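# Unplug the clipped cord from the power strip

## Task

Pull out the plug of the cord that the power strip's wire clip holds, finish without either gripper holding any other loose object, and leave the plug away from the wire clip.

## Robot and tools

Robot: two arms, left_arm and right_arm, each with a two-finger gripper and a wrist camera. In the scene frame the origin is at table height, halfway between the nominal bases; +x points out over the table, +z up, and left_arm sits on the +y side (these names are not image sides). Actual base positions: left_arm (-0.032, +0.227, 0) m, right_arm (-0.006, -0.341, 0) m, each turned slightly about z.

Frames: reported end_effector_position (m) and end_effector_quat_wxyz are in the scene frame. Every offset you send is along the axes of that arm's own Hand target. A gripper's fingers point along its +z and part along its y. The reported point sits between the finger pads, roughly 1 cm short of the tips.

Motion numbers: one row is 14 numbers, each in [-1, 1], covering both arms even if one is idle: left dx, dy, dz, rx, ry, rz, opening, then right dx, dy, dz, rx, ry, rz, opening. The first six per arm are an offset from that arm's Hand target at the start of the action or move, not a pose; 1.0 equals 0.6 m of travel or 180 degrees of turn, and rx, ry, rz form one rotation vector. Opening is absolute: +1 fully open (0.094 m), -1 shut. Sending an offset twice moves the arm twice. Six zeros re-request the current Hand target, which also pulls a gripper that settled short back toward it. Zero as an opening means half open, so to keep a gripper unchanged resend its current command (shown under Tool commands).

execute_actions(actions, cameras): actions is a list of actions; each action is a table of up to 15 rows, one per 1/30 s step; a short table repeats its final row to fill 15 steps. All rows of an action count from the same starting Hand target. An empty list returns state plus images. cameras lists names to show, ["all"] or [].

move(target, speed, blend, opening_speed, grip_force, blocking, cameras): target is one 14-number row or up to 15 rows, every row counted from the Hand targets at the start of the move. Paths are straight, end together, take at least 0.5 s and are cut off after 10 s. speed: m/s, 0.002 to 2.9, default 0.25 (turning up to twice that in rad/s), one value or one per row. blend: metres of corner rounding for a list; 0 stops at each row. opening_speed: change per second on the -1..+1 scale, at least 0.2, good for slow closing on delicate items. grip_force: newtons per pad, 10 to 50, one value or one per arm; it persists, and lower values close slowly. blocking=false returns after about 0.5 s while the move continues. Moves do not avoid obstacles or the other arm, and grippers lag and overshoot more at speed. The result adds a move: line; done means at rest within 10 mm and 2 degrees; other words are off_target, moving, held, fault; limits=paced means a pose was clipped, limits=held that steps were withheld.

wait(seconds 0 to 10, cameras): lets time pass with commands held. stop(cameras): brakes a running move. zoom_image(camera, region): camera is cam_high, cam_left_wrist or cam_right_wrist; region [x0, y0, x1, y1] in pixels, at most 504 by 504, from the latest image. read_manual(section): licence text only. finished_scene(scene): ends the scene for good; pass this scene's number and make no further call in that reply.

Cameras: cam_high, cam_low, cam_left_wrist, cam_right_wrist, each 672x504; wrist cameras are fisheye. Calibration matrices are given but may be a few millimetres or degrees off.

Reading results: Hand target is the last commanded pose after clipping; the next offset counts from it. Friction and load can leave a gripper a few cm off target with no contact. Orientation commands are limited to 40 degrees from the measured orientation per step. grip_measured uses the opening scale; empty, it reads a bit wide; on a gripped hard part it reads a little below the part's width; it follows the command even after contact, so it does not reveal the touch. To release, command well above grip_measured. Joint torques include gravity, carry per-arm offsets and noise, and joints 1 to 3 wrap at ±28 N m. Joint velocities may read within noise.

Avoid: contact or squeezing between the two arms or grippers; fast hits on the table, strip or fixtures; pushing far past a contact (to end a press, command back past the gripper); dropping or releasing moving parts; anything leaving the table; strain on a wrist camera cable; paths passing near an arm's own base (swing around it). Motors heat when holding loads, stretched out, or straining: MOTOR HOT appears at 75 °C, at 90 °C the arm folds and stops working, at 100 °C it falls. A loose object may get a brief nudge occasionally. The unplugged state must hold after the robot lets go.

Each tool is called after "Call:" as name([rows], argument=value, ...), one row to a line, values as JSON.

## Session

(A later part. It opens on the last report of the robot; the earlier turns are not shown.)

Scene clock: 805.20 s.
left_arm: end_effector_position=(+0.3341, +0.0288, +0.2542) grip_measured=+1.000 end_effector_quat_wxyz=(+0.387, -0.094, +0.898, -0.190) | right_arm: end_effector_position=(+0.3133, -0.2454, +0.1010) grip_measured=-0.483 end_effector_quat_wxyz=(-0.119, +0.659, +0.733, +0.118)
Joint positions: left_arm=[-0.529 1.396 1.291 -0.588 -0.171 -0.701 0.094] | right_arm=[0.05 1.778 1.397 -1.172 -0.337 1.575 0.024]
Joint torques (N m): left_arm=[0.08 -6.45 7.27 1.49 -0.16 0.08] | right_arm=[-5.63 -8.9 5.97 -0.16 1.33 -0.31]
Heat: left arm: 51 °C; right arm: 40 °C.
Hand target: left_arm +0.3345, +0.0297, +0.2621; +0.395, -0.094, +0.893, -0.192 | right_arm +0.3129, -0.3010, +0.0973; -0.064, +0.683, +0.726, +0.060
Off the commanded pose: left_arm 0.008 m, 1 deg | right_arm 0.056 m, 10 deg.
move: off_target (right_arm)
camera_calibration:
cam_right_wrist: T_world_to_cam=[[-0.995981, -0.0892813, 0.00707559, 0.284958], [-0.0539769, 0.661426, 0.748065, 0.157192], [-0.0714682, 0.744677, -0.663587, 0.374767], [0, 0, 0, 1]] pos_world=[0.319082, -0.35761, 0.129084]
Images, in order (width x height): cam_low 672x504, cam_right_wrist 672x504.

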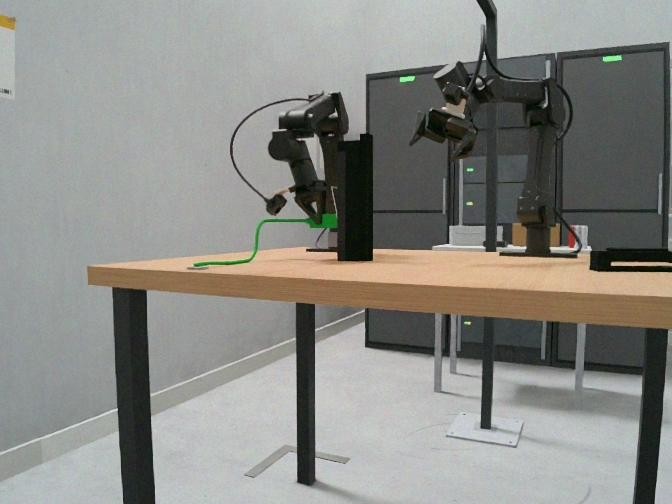

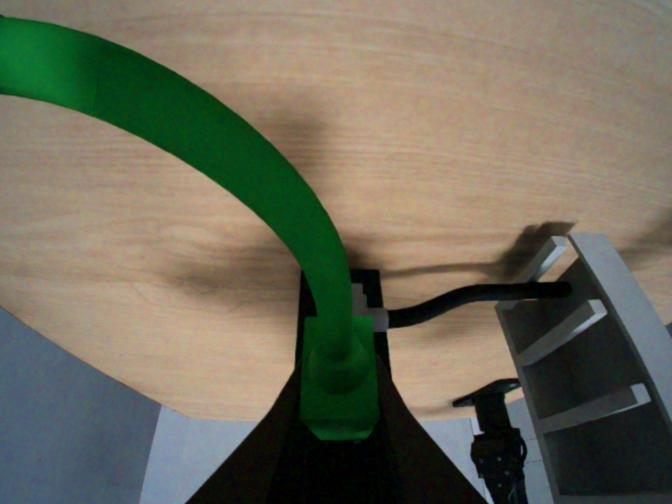

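Call:
move(target=[0,0,0,0,0,0,1, -0.01641,0,-0.0029,0,-0.0833,0,-0.7], speed=0.05, cameras=["cam_low", "cam_right_wrist"])

Call:
zoom_image(camera="cam_low", region=[250, 160, 390, 280])

Scene clock: 828.80 s.
left_arm: end_effector_position=(+0.3341, +0.0288, +0.2542) grip_measured=+1.000 end_effector_quat_wxyz=(+0.387, -0.094, +0.898, -0.190) | right_arm: end_effector_position=(+0.3125, -0.2462, +0.1005) grip_measured=-0.483 end_effector_quat_wxyz=(-0.079, +0.667, +0.737, +0.078)
Joint positions: left_arm=[-0.529 1.396 1.291 -0.588 -0.171 -0.701 0.094] | right_arm=[0.109 1.776 1.415 -1.184 -0.221 1.641 0.024]
Joint torques (N m): left_arm=[0.03 -6.57 7.3 1.49 -0.16 0.09] | right_arm=[-2.32 -8.9 6.74 -0.23 2.54 0.01]
Heat: left arm: 52 °C; right arm: 41 °C.
Hand target: left_arm +0.3345, +0.0297, +0.2621; +0.395, -0.094, +0.893, -0.192 | right_arm +0.3134, -0.3111, +0.0972; +0.031, +0.685, +0.728, -0.030
Off the commanded pose: left_arm 0.008 m, 1 deg | right_arm 0.065 m, 18 deg.
move: off_target (right_arm)
camera_calibration:
cam_right_wrist: T_world_to_cam=[[-0.996646, -0.0810542, 0.0112426, 0.286009], [-0.0529131, 0.743143, 0.667037, 0.186079], [-0.0624211, 0.664205, -0.74494, 0.360587], [0, 0, 0, 1]] pos_world=[0.317404, -0.354605, 0.141279]
Images, in order (width x height): cam_low 672x504, cam_right_wrist 672x504.

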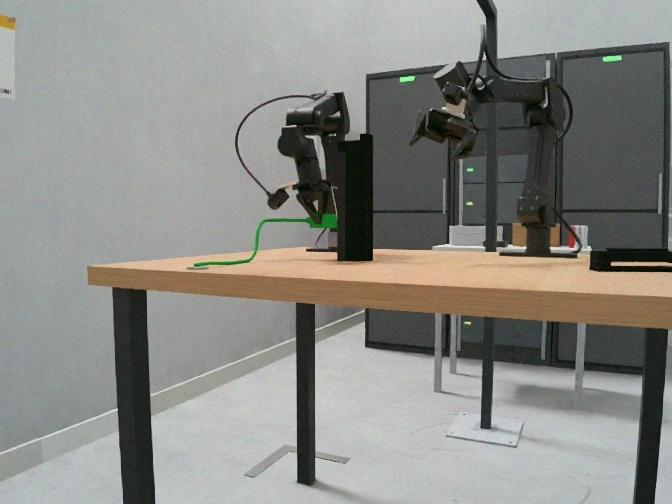

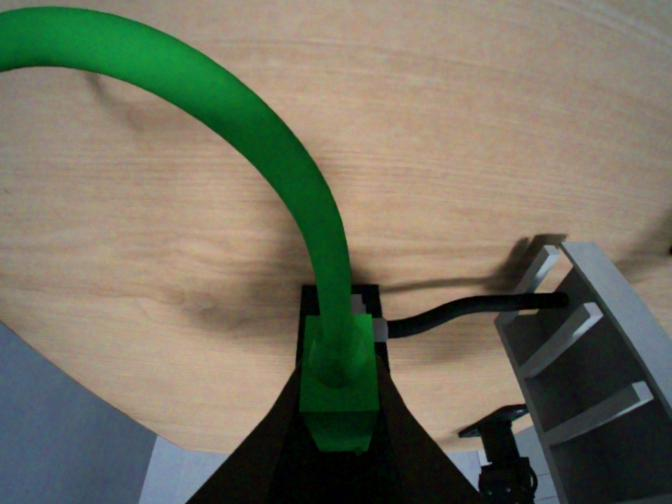

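Scaled by 3.600 from the camera's 672x504 image, which has a finer 960x720 frame.

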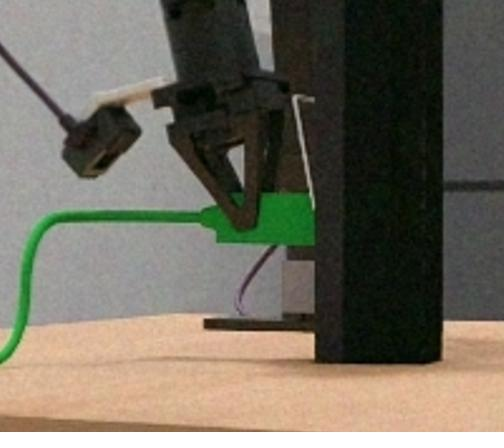

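Call:
move(target=[0,0,0,0,0,0,1, -0.0333,0,0,0,0,0,-0.7], speed=0.04, cameras=["cam_low", "cam_right_wrist"])

Call:
zoom_image(camera="cam_low", region=[250, 160, 390, 280])

Scene clock: 833.00 s.
left_arm: end_effector_position=(+0.3341, +0.0288, +0.2542) grip_measured=+1.000 end_effector_quat_wxyz=(+0.387, -0.094, +0.898, -0.190) | right_arm: end_effector_position=(+0.3129, -0.2467, +0.1013) grip_measured=-0.483 end_effector_quat_wxyz=(-0.080, +0.664, +0.739, +0.081)
Joint positions: left_arm=[-0.529 1.396 1.291 -0.588 -0.171 -0.701 0.094] | right_arm=[0.104 1.776 1.417 -1.186 -0.226 1.63 0.024]
Joint torques (N m): left_arm=[-0.2 -6.52 7.25 1.5 -0.19 0.08] | right_arm=[-5.61 -9.26 6.53 -0.34 2.6 -0.33]
Heat: left arm: 52 °C; right arm: 41 °C.
Hand target: left_arm +0.3345, +0.0297, +0.2621; +0.395, -0.094, +0.893, -0.192 | right_arm +0.3147, -0.3309, +0.0990; +0.032, +0.685, +0.728, -0.030
Off the commanded pose: left_arm 0.008 m, 1 deg | right_arm 0.084 m, 18 deg.
move: off_target (right_arm)
camera_calibration:
cam_right_wrist: T_world_to_cam=[[-0.996104, -0.087772, 0.00848771, 0.284779], [-0.05943, 0.739318, 0.670729, 0.186571], [-0.0651463, 0.667611, -0.741654, 0.362889], [0, 0, 0, 1]] pos_world=[0.318398, -0.355208, 0.141582]
Images, in order (width x height): cam_low 672x504, cam_right_wrist 672x504.

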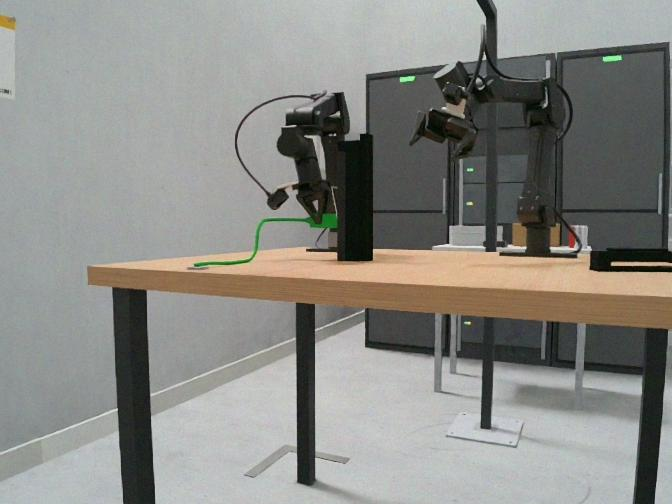

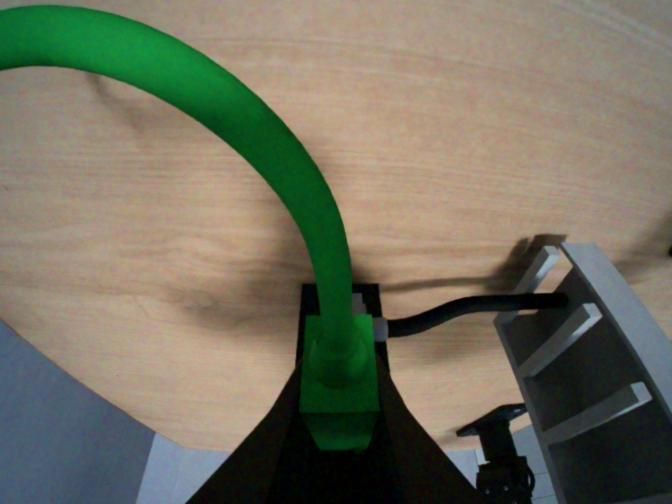

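Scaled by 3.600 from the camera's 672x504 image, which has a finer 960x720 frame.

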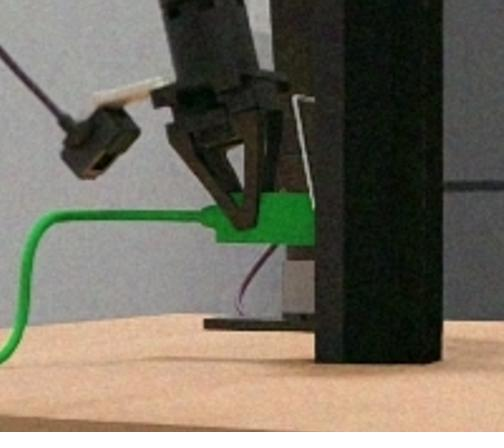

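Call:
move(target=[0,0,0,0,0,0,1, -0.05,0,0,0,0,0,-0.7], speed=0.04, cameras=["cam_low", "cam_right_wrist"])

Call:
zoom_image(camera="cam_low", region=[250, 160, 390, 280])

Scene clock: 842.10 s.
left_arm: end_effector_position=(+0.3341, +0.0288, +0.2542) grip_measured=+1.000 end_effector_quat_wxyz=(+0.387, -0.094, +0.898, -0.190) | right_arm: end_effector_position=(+0.3176, -0.3545, +0.0969) grip_measured=-0.483 end_effector_quat_wxyz=(+0.018, +0.685, +0.728, -0.019)
Joint positions: left_arm=[-0.529 1.396 1.291 -0.588 -0.171 -0.701 0.094] | right_arm=[-0.074 1.776 1.417 -1.211 0.052 1.494 0.024]
Joint torques (N m): left_arm=[-0.05 -6.42 7.17 1.5 -0.13 0.1] | right_arm=[-0.02 -8.59 6.11 0.18 0.39 -0.05]
Motor temperatures (°C): left_arm=[25 29 52 36 27 27 24] | right_arm=[27 35 41 29 36 24 26]
Heat: left arm: 52 °C; right arm: 41 °C.
Hand target: left_arm +0.3345, +0.0297, +0.2621; +0.395, -0.094, +0.893, -0.192 | right_arm +0.3166, -0.3607, +0.1016; +0.032, +0.685, +0.728, -0.030
Off the commanded pose: left_arm 0.008 m, 1 deg | right_arm 0.008 m, 2 deg.
move: done
camera_calibration:
cam_right_wrist: T_world_to_cam=[[-0.999052, -0.0390861, 0.0191825, 0.297092], [-0.0266798, 0.897743, 0.439712, 0.337697], [-0.0344075, 0.438783, -0.897934, 0.356128], [0, 0, 0, 1]] pos_world=[0.318073, -0.447816, 0.165591]
Images, in order (width x height): cam_low 672x504, cam_right_wrist 672x504.

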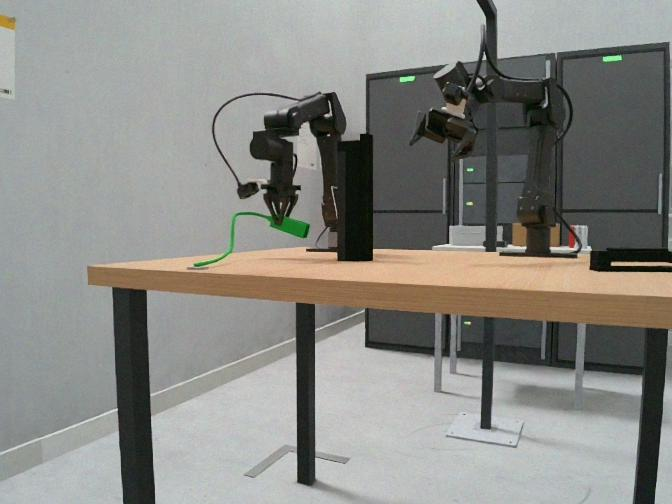

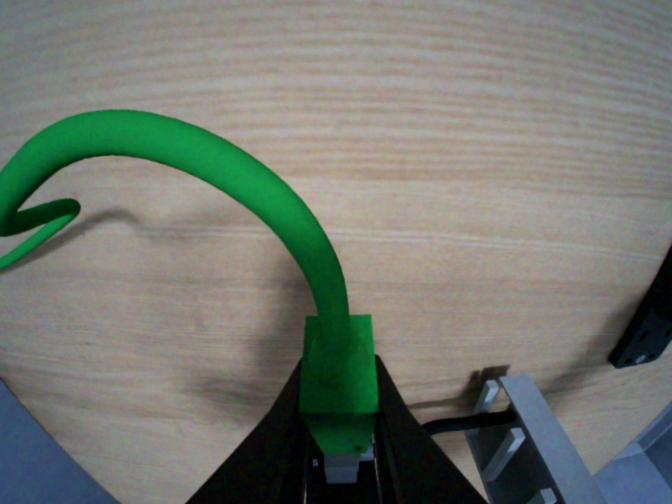

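Scaled by 3.600 from the camera's 672x504 image, which has a finer 960x720 frame.

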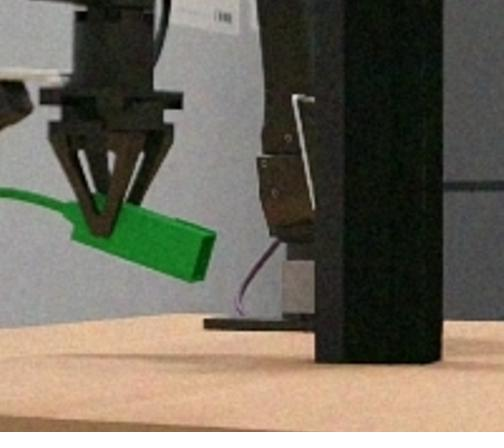

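Call:
move(target=[0,0,0,0,0,0,1, 0.00395,0.03933,0.00235,0,0.111,0,-0.7], speed=0.12, cameras=["cam_low", "cam_right_wrist", "cam_high"])

Call:
zoom_image(camera="cam_low", region=[230, 160, 370, 280])

Scene clock: 870.10 s.
left_arm: end_effector_position=(+0.3341, +0.0288, +0.2542) grip_measured=+1.000 end_effector_quat_wxyz=(+0.387, -0.094, +0.898, -0.190) | right_arm: end_effector_position=(+0.3337, -0.3552, +0.0950) grip_measured=-0.483 end_effector_quat_wxyz=(-0.097, +0.681, +0.721, +0.083)
Joint positions: left_arm=[-0.529 1.396 1.291 -0.588 -0.171 -0.701 0.094] | right_arm=[-0.232 1.898 1.543 -1.288 -0.246 1.33 0.024]
Joint torques (N m): left_arm=[0.01 -6.37 7.25 1.49 -0.14 0.11] | right_arm=[-0.66 -7.83 8.59 -0.03 -0.15 -0.08]
Motor temperatures (°C): left_arm=[25 29 52 36 27 27 24] | right_arm=[25 34 40 28 30 23 26]
Heat: left arm: 52 °C; right arm: 40 °C.
Hand target: left_arm +0.3345, +0.0297, +0.2621; +0.395, -0.094, +0.893, -0.192 | right_arm +0.3399, -0.3570, +0.0999; -0.095, +0.679, +0.722, +0.089
Off the commanded pose: left_arm 0.008 m, 1 deg | right_arm 0.008 m, 1 deg.
move: done
camera_calibration:
cam_right_wrist: T_world_to_cam=[[-0.99848, -0.0426244, 0.0349422, 0.310378], [-0.00667111, 0.722774, 0.691052, 0.246886], [-0.054711, 0.689769, -0.72196, 0.434427], [0, 0, 0, 1]] pos_world=[0.335321, -0.464868, 0.132182]
Images, in order (width x height): cam_high 672x504, cam_low 672x504, cam_right_wrist 672x504.

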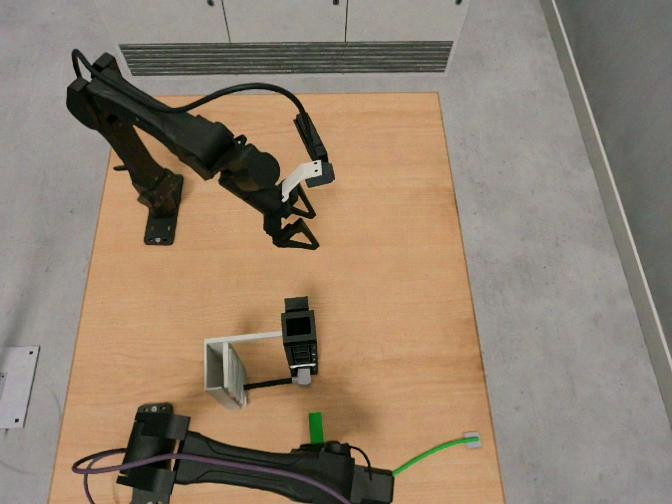

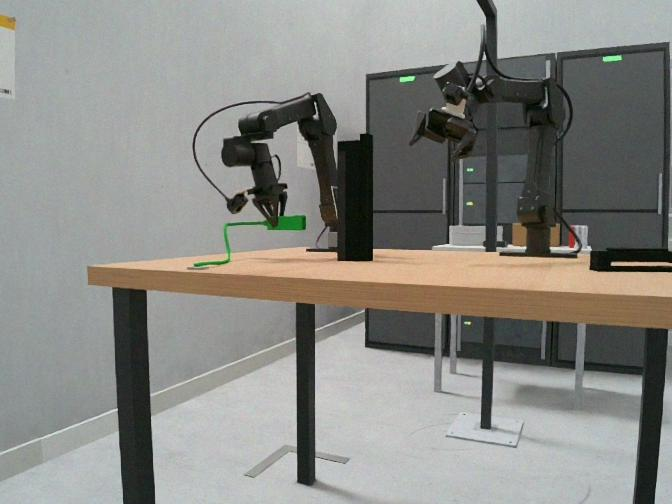

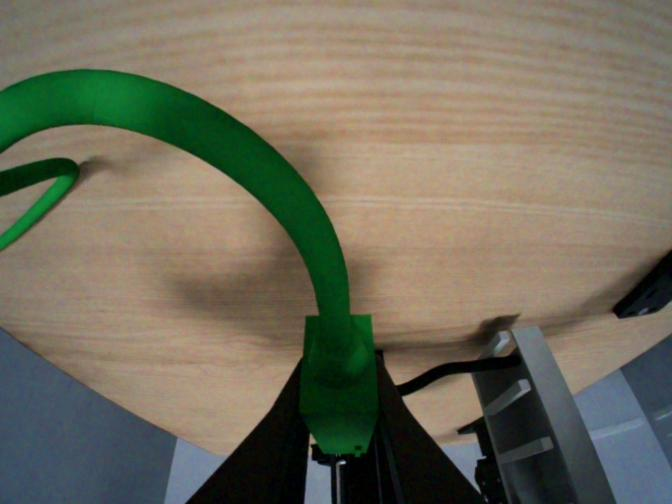

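Scaled by 3.600 from the camera's 672x504 image, which has a finer 960x720 frame.

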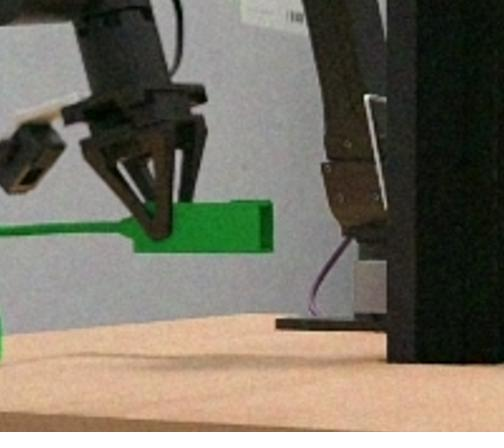

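Call:
move(target=[0,0,0,0,0,0,1, -0.0155,0,0.0957,0,0,0,-0.7], speed=0.08, cameras=["cam_low", "cam_right_wrist", "cam_high"])

Call:
zoom_image(camera="cam_low", region=[180, 180, 360, 280])

Scene clock: 875.70 s.
left_arm: end_effector_position=(+0.3341, +0.0288, +0.2542) grip_measured=+1.000 end_effector_quat_wxyz=(+0.387, -0.094, +0.898, -0.190) | right_arm: end_effector_position=(+0.3389, -0.3559, +0.0478) grip_measured=-0.483 end_effector_quat_wxyz=(-0.091, +0.680, +0.722, +0.088)
Joint positions: left_arm=[-0.529 1.396 1.291 -0.588 -0.171 -0.701 0.094] | right_arm=[-0.232 1.94 1.408 -1.096 -0.247 1.331 0.024]
Joint torques (N m): left_arm=[0.03 -6.5 7.56 1.52 -0.17 0.08] | right_arm=[0.73 -8.13 4.64 0.38 -0.17 0.08]
Heat: left arm: 52 °C; right arm: 41 °C.
Hand target: left_arm +0.3345, +0.0297, +0.2621; +0.395, -0.094, +0.893, -0.192 | right_arm +0.3397, -0.3512, +0.0421; -0.095, +0.679, +0.722, +0.089
Off the commanded pose: left_arm 0.008 m, 1 deg | right_arm 0.007 m, 1 deg.
move: done
camera_calibration:
cam_right_wrist: T_world_to_cam=[[-0.998943, -0.0417563, 0.0192022, 0.318317], [-0.0170014, 0.723895, 0.689701, 0.284072], [-0.0426997, 0.688646, -0.72384, 0.396753], [0, 0, 0, 1]] pos_world=[0.339752, -0.465569, 0.0851486]
Images, in order (width x height): cam_high 672x504, cam_low 672x504, cam_right_wrist 672x504.

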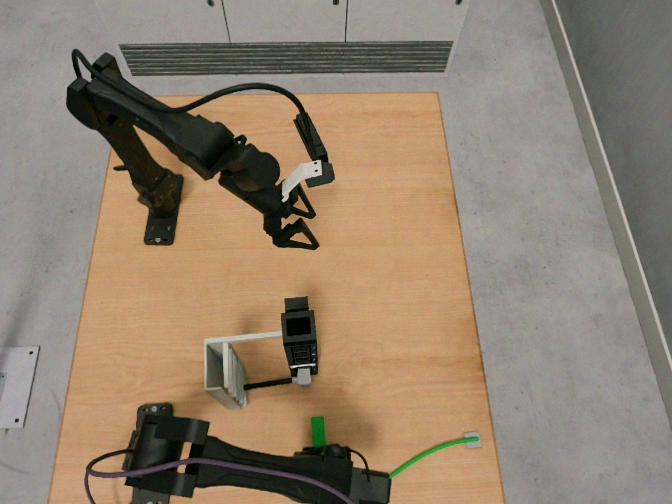

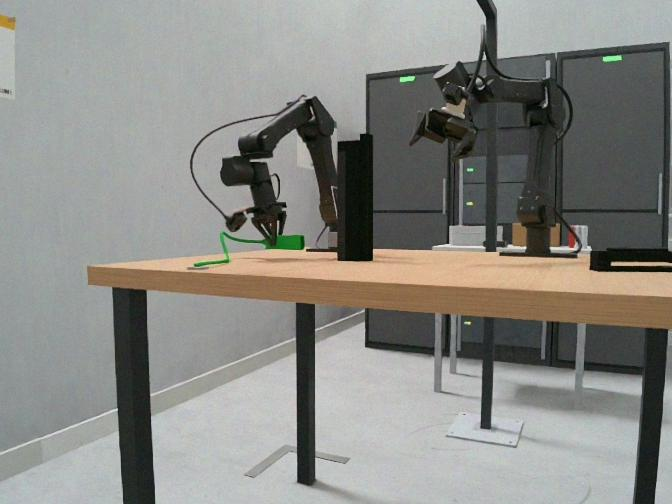

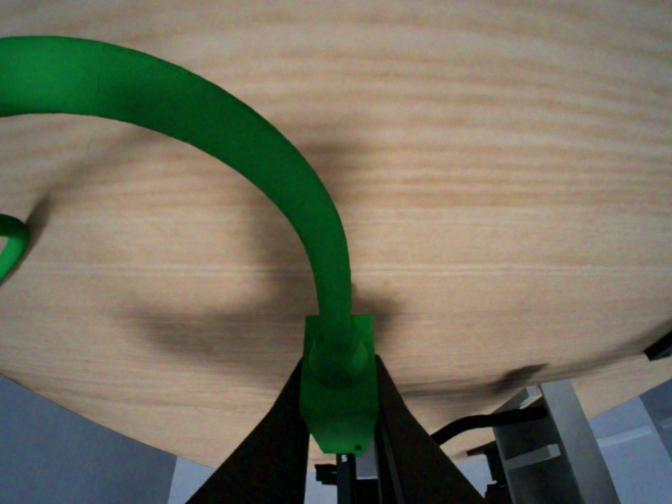

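Scaled by 2.800 from the camera's 672x504 image, which has a finer 960x720 frame.

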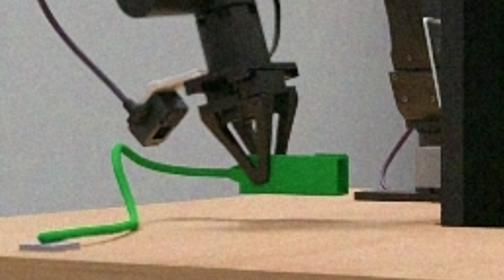

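Call:
move([
  [0,0,0,0,0,0,1, 0.00535,-0.09143,0.0015,0,0,0,-0.7],
  [0,0,0,0,0,0,1, -0.0011,-0.09142,0.02562,0,0,0,-0.7],
], speed=0.08, cameras=["cam_low", "cam_right_wrist", "cam_high"])

Call:
zoom_image(camera="cam_low", region=[180, 180, 360, 280])

Scene clock: 888.47 s.
left_arm: end_effector_position=(+0.3341, +0.0288, +0.2542) grip_measured=+1.000 end_effector_quat_wxyz=(+0.387, -0.094, +0.898, -0.190) | right_arm: end_effector_position=(+0.2917, -0.3498, +0.0269) grip_measured=-0.483 end_effector_quat_wxyz=(-0.088, +0.675, +0.727, +0.092)
Joint positions: left_arm=[-0.529 1.396 1.291 -0.588 -0.171 -0.701 0.094] | right_arm=[-0.242 1.792 1.124 -0.954 -0.251 1.307 0.024]
Joint torques (N m): left_arm=[-0.08 -6.42 7.19 1.5 -0.16 0.06] | right_arm=[-0.8 -8.24 4.07 0.1 -0.11 0]
Heat: left arm: 52 °C; right arm: 40 °C.
Hand target: left_arm +0.3345, +0.0297, +0.2621; +0.395, -0.094, +0.893, -0.192 | right_arm +0.2845, -0.3512, +0.0271; -0.095, +0.679, +0.722, +0.089
Off the commanded pose: left_arm 0.008 m, 1 deg | right_arm 0.007 m, 1 deg.
move: done
camera_calibration:
cam_right_wrist: T_world_to_cam=[[-0.998425, -0.055653, 0.00702624, 0.267166], [-0.0353506, 0.7215, 0.691512, 0.297625], [-0.0435541, 0.690174, -0.722331, 0.376169], [0, 0, 0, 1]] pos_world=[0.29365, -0.45949, 0.0640302]
Images, in order (width x height): cam_high 672x504, cam_low 672x504, cam_right_wrist 672x504.

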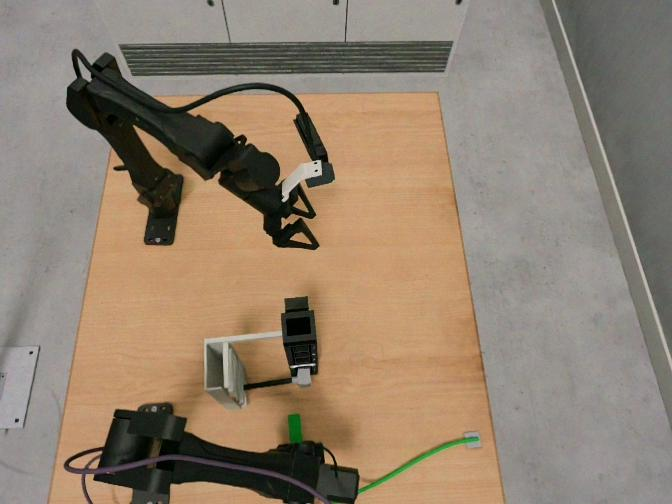

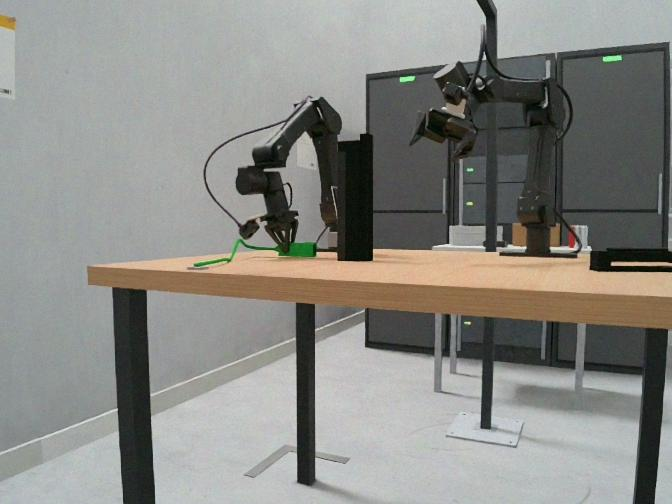

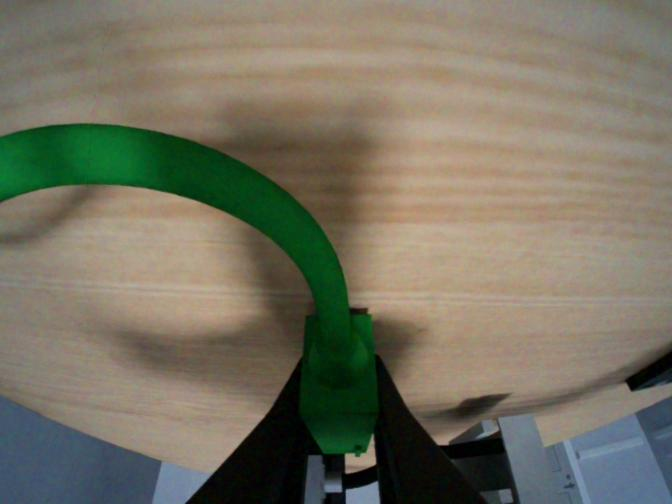

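Scaled by 2.800 from the camera's 672x504 image, which has a finer 960x720 frame.

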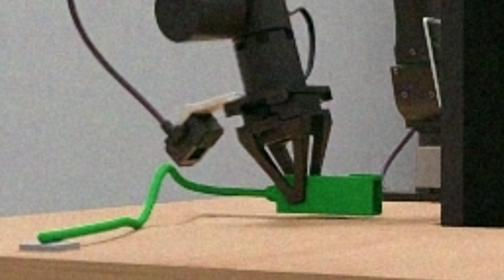

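Call:
move(target=[0,0,0,0,0,0,1, -0.00215,0,0.00804,0,0,0,-0.7], speed=0.03, cameras=["cam_low"])

Call:
zoom_image(camera="cam_low", region=[220, 200, 360, 280])

Scene clock: 895.03 s.
left_arm: end_effector_position=(+0.3341, +0.0288, +0.2542) grip_measured=+1.000 end_effector_quat_wxyz=(+0.387, -0.094, +0.898, -0.190) | right_arm: end_effector_position=(+0.2924, -0.3499, +0.0244) grip_measured=-0.483 end_effector_quat_wxyz=(-0.085, +0.674, +0.727, +0.094)
Joint positions: left_arm=[-0.529 1.396 1.291 -0.588 -0.171 -0.701 0.094] | right_arm=[-0.242 1.792 1.114 -0.936 -0.251 1.307 0.024]
Joint torques (N m): left_arm=[-0.17 -6.56 7.38 1.53 -0.23 0.03] | right_arm=[-0.8 -7.6 4 0.05 -0.13 -0.02]
Heat: left arm: 52 °C; right arm: 40 °C.
Hand target: left_arm +0.3345, +0.0297, +0.2621; +0.395, -0.094, +0.893, -0.192 | right_arm +0.2845, -0.3512, +0.0221; -0.095, +0.679, +0.722, +0.089
Off the commanded pose: left_arm 0.008 m, 1 deg | right_arm 0.008 m, 2 deg.
move: done
Images, in order (width x height): cam_low 672x504.

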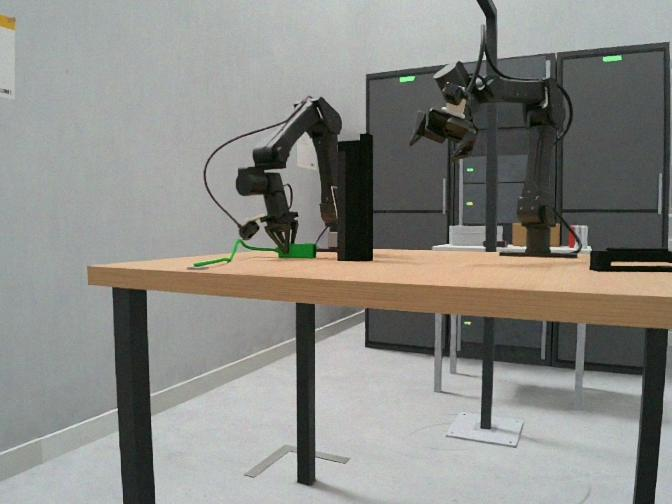

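Scaled by 3.600 from the camera's 672x504 image, which has a finer 960x720 frame.

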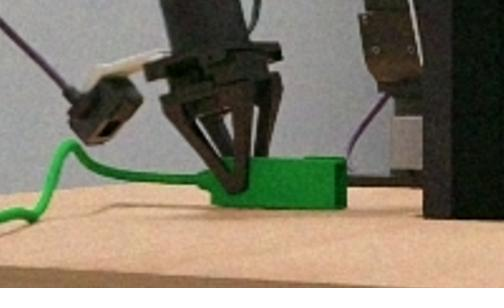

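Call:
move(target=[0,0,0,0,0,0,1, -0.00172,0,0.00643,0,0,0,-0.7], speed=0.03, cameras=["cam_low", "cam_right_wrist"])

Call:
zoom_image(camera="cam_low", region=[220, 200, 360, 280])

Scene clock: 898.60 s.
left_arm: end_effector_position=(+0.3341, +0.0288, +0.2542) grip_measured=+1.000 end_effector_quat_wxyz=(+0.387, -0.094, +0.898, -0.190) | right_arm: end_effector_position=(+0.2933, -0.3495, +0.0232) grip_measured=-0.483 end_effector_quat_wxyz=(-0.084, +0.674, +0.727, +0.097)
Joint positions: left_arm=[-0.529 1.396 1.291 -0.588 -0.171 -0.701 0.094] | right_arm=[-0.242 1.792 1.108 -0.925 -0.254 1.307 0.024]
Joint torques (N m): left_arm=[-0.08 -6.46 7.23 1.55 -0.15 0.05] | right_arm=[-0.8 -7.08 3.71 0.12 -0.1 -0.01]
Heat: left arm: 52 °C; right arm: 39 °C.
Hand target: left_arm +0.3345, +0.0297, +0.2621; +0.395, -0.094, +0.893, -0.192 | right_arm +0.2846, -0.3512, +0.0181; -0.095, +0.679, +0.722, +0.089
Off the commanded pose: left_arm 0.008 m, 1 deg | right_arm 0.010 m, 2 deg.
move: done
camera_calibration:
cam_right_wrist: T_world_to_cam=[[-0.998437, -0.0554712, -0.00679852, 0.269248], [-0.0447577, 0.720832, 0.691663, 0.302622], [-0.0334668, 0.690886, -0.722188, 0.370661], [0, 0, 0, 1]] pos_world=[0.294777, -0.459288, 0.0602051]
Images, in order (width x height): cam_low 672x504, cam_right_wrist 672x504.

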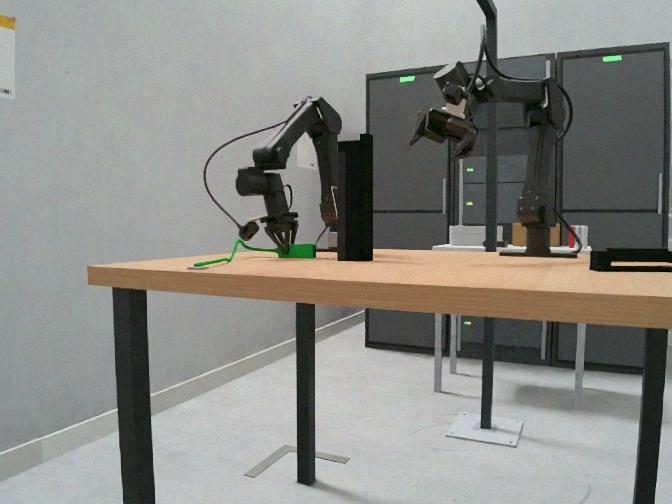

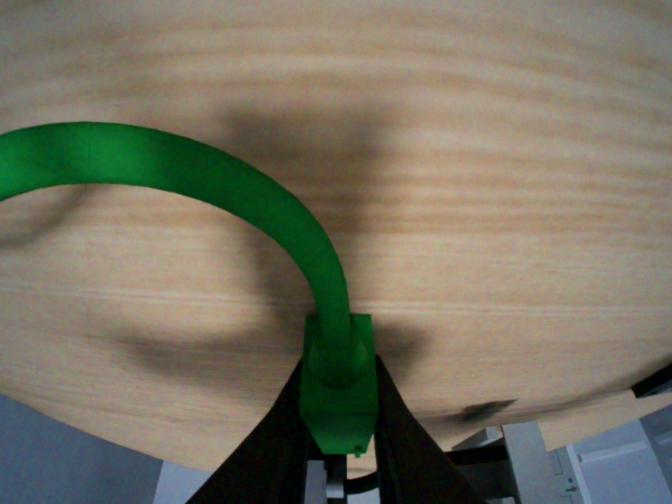

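Scaled by 3.600 from the camera's 672x504 image, which has a finer 960x720 frame.

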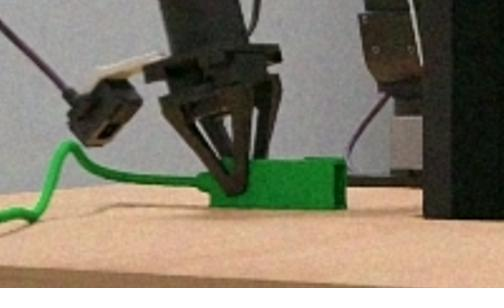

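Call:
move([
  [0,0,0,0,0,0,1, 0.00172,0,-0.00643,0,0,0,-0.7],
  [0,0,0,0,0,0,1, 0.00172,0,-0.00643,0,0,0,-0.1],
], speed=0.03, opening_speed=0.4, cameras=["cam_low", "cam_right_wrist"])

Call:
zoom_image(camera="cam_low", region=[220, 200, 360, 280])

Scene clock: 903.87 s.
left_arm: end_effector_position=(+0.3341, +0.0288, +0.2542) grip_measured=+1.000 end_effector_quat_wxyz=(+0.387, -0.094, +0.898, -0.190) | right_arm: end_effector_position=(+0.2908, -0.3484, +0.0235) grip_measured=-0.103 end_effector_quat_wxyz=(-0.089, +0.674, +0.727, +0.096)
Joint positions: left_arm=[-0.529 1.396 1.291 -0.588 -0.171 -0.701 0.094] | right_arm=[-0.242 1.792 1.108 -0.936 -0.258 1.307 0.042]
Joint torques (N m): left_arm=[-0.14 -6.49 7.31 1.49 -0.11 0.08] | right_arm=[-0.79 -7.54 4.4 0.06 -0.07 -0.02]
Heat: left arm: 52 °C; right arm: 39 °C.
Hand target: left_arm +0.3345, +0.0297, +0.2621; +0.395, -0.094, +0.893, -0.192 | right_arm +0.2846, -0.3512, +0.0221; -0.095, +0.679, +0.722, +0.089
Off the commanded pose: left_arm 0.008 m, 1 deg | right_arm 0.007 m, 1 deg.
move: done
camera_calibration:
cam_right_wrist: T_world_to_cam=[[-0.998463, -0.0553273, 0.00314925, 0.266558], [-0.0375401, 0.717081, 0.695978, 0.297964], [-0.0407648, 0.69479, -0.718057, 0.373439], [0, 0, 0, 1]] pos_world=[0.292558, -0.458378, 0.0599343]
Images, in order (width x height): cam_low 672x504, cam_right_wrist 672x504.

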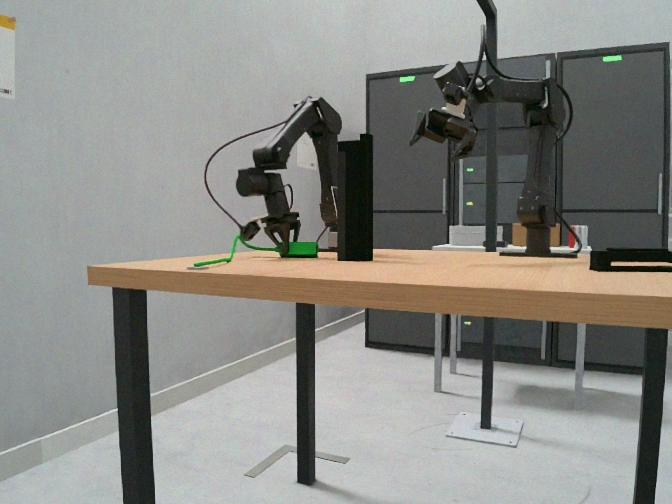

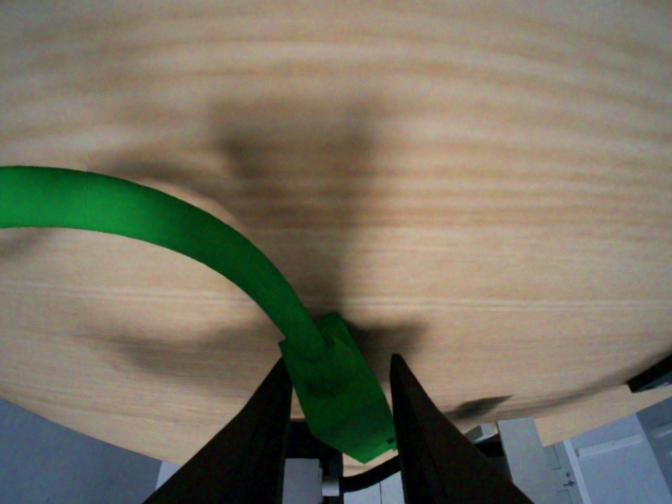

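Scaled by 3.600 from the camera's 672x504 image, which has a finer 960x720 frame.

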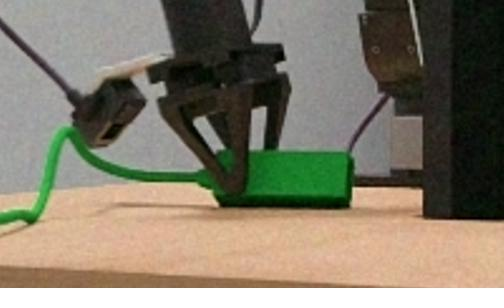

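Call:
move(target=[0,0,0,0,0,0,1, 0,0,0,0,0,0,0.6], speed=0.03, opening_speed=0.3, cameras=["cam_low", "cam_right_wrist"])

Call:
zoom_image(camera="cam_low", region=[220, 200, 360, 280])

Scene clock: 909.17 s.
left_arm: end_effector_position=(+0.3341, +0.0288, +0.2542) grip_measured=+1.000 end_effector_quat_wxyz=(+0.387, -0.094, +0.898, -0.190) | right_arm: end_effector_position=(+0.2907, -0.3484, +0.0235) grip_measured=+0.597 end_effector_quat_wxyz=(-0.089, +0.674, +0.727, +0.096)
Joint positions: left_arm=[-0.529 1.396 1.291 -0.588 -0.171 -0.701 0.094] | right_arm=[-0.242 1.792 1.108 -0.936 -0.258 1.307 0.075]
Joint torques (N m): left_arm=[-0.12 -6.27 7.35 1.54 -0.18 0.05] | right_arm=[-0.76 -7.6 4.41 0.06 -0.08 -0.01]
Heat: left arm: 52 °C; right arm: 39 °C.
Hand target: left_arm +0.3345, +0.0297, +0.2621; +0.395, -0.094, +0.893, -0.192 | right_arm +0.2846, -0.3512, +0.0221; -0.095, +0.679, +0.722, +0.089
Off the commanded pose: left_arm 0.008 m, 1 deg | right_arm 0.007 m, 1 deg.
move: done
camera_calibration:
cam_right_wrist: T_world_to_cam=[[-0.998458, -0.0554074, 0.00349965, 0.266398], [-0.0373534, 0.71708, 0.69599, 0.297904], [-0.0410725, 0.694785, -0.718043, 0.373522], [0, 0, 0, 1]] pos_world=[0.292457, -0.458378, 0.0599349]
Images, in order (width x height): cam_low 672x504, cam_right_wrist 672x504.

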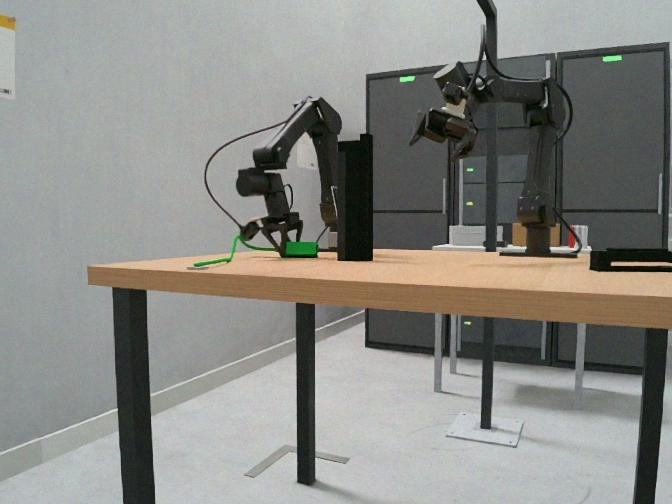

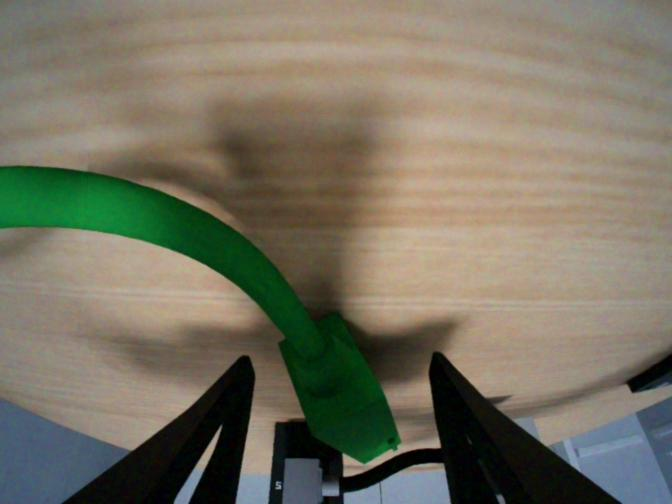

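Scaled by 3.600 from the camera's 672x504 image, which has a finer 960x720 frame.

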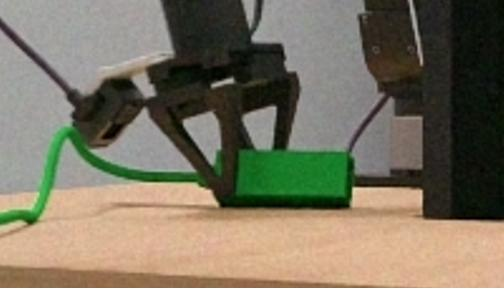

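Call:
move(target=[0,0,0,0,0,0,1, 0.06452,0,-0.24115,0,0,0,0.6], speed=0.12, cameras=["all"])

Call:
zoom_image(camera="cam_low", region=[180, 180, 360, 280])

Call:
zoom_image(camera="cam_high", region=[220, 290, 500, 500])

Scene clock: 914.43 s.
left_arm: end_effector_position=(+0.3341, +0.0288, +0.2542) grip_measured=+1.000 end_effector_quat_wxyz=(+0.387, -0.094, +0.898, -0.190) | right_arm: end_effector_position=(+0.2825, -0.3477, +0.1602) grip_measured=+0.597 end_effector_quat_wxyz=(-0.111, +0.677, +0.723, +0.082)
Joint positions: left_arm=[-0.529 1.396 1.291 -0.588 -0.171 -0.701 0.094] | right_arm=[-0.245 1.72 1.574 -1.527 -0.258 1.307 0.075]
Joint torques (N m): left_arm=[-0.16 -6.53 7.08 1.53 -0.21 0.09] | right_arm=[-0.68 -8.54 7.95 -0.03 -0.06 -0.02]
Heat: left arm: 52 °C; right arm: 39 °C.
Hand target: left_arm +0.3345, +0.0297, +0.2621; +0.395, -0.094, +0.893, -0.192 | right_arm +0.2847, -0.3513, +0.1718; -0.095, +0.679, +0.722, +0.089
Off the commanded pose: left_arm 0.008 m, 1 deg | right_arm 0.012 m, 2 deg.
move: off_target (right_arm)
camera_calibration:
cam_right_wrist: T_world_to_cam=[[-0.997139, -0.0526331, 0.0542634, 0.250237], [0.000804636, 0.710377, 0.703821, 0.187597], [-0.0755918, 0.701851, -0.708302, 0.481528], [0, 0, 0, 1]] pos_world=[0.285769, -0.458055, 0.195454]

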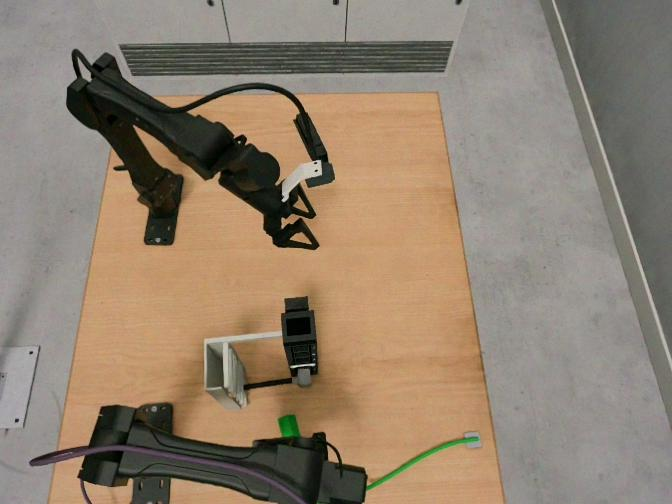

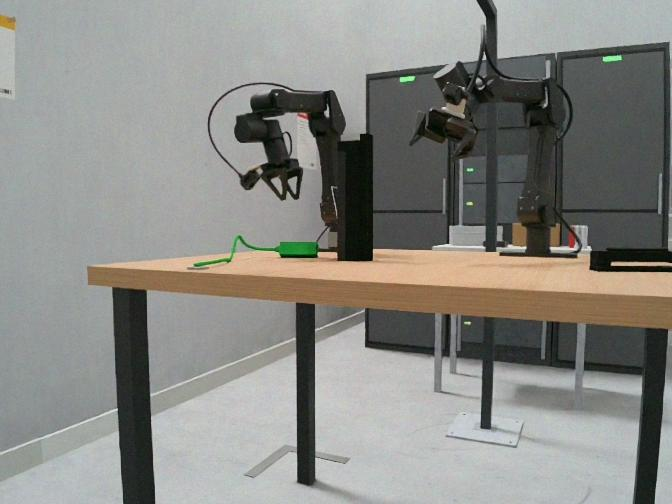

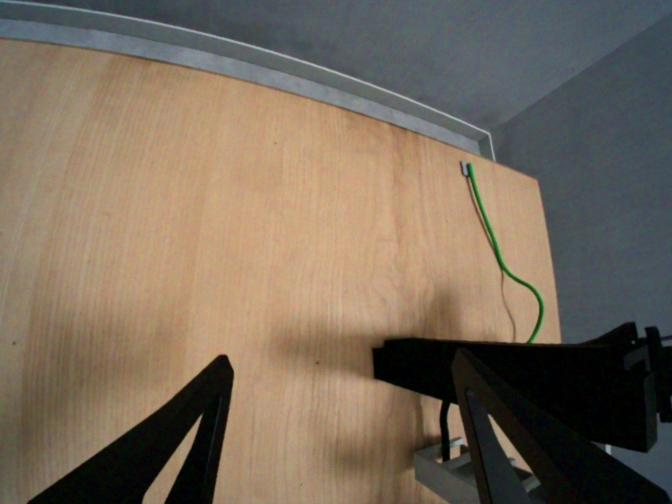

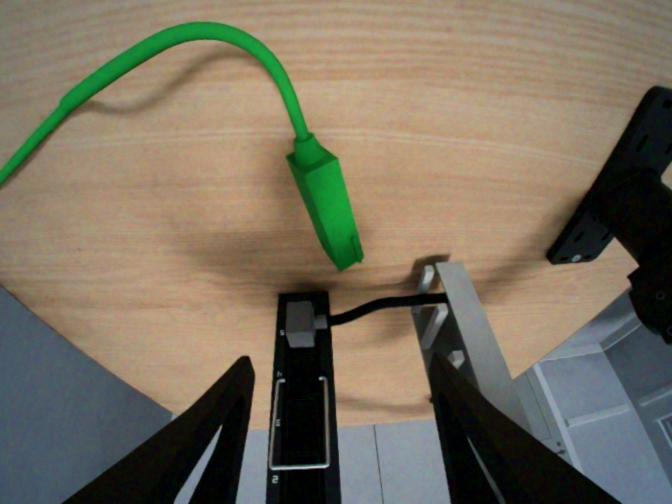

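Scaled by 2.800 from the camera's 672x504 image, which has a finer 960x720 frame.

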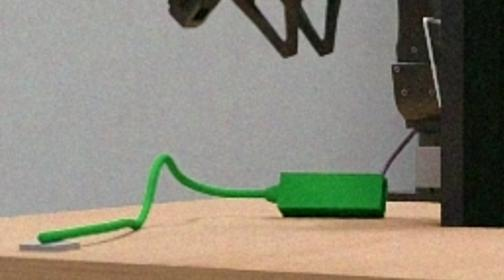

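Scaled by 1.800 from the camera's 672x504 image, which has a finer 960x720 frame.

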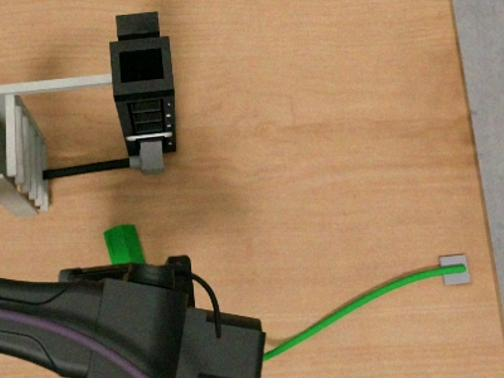

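Call:
finished_scene(scene=1)

The scene is finished: the task was done.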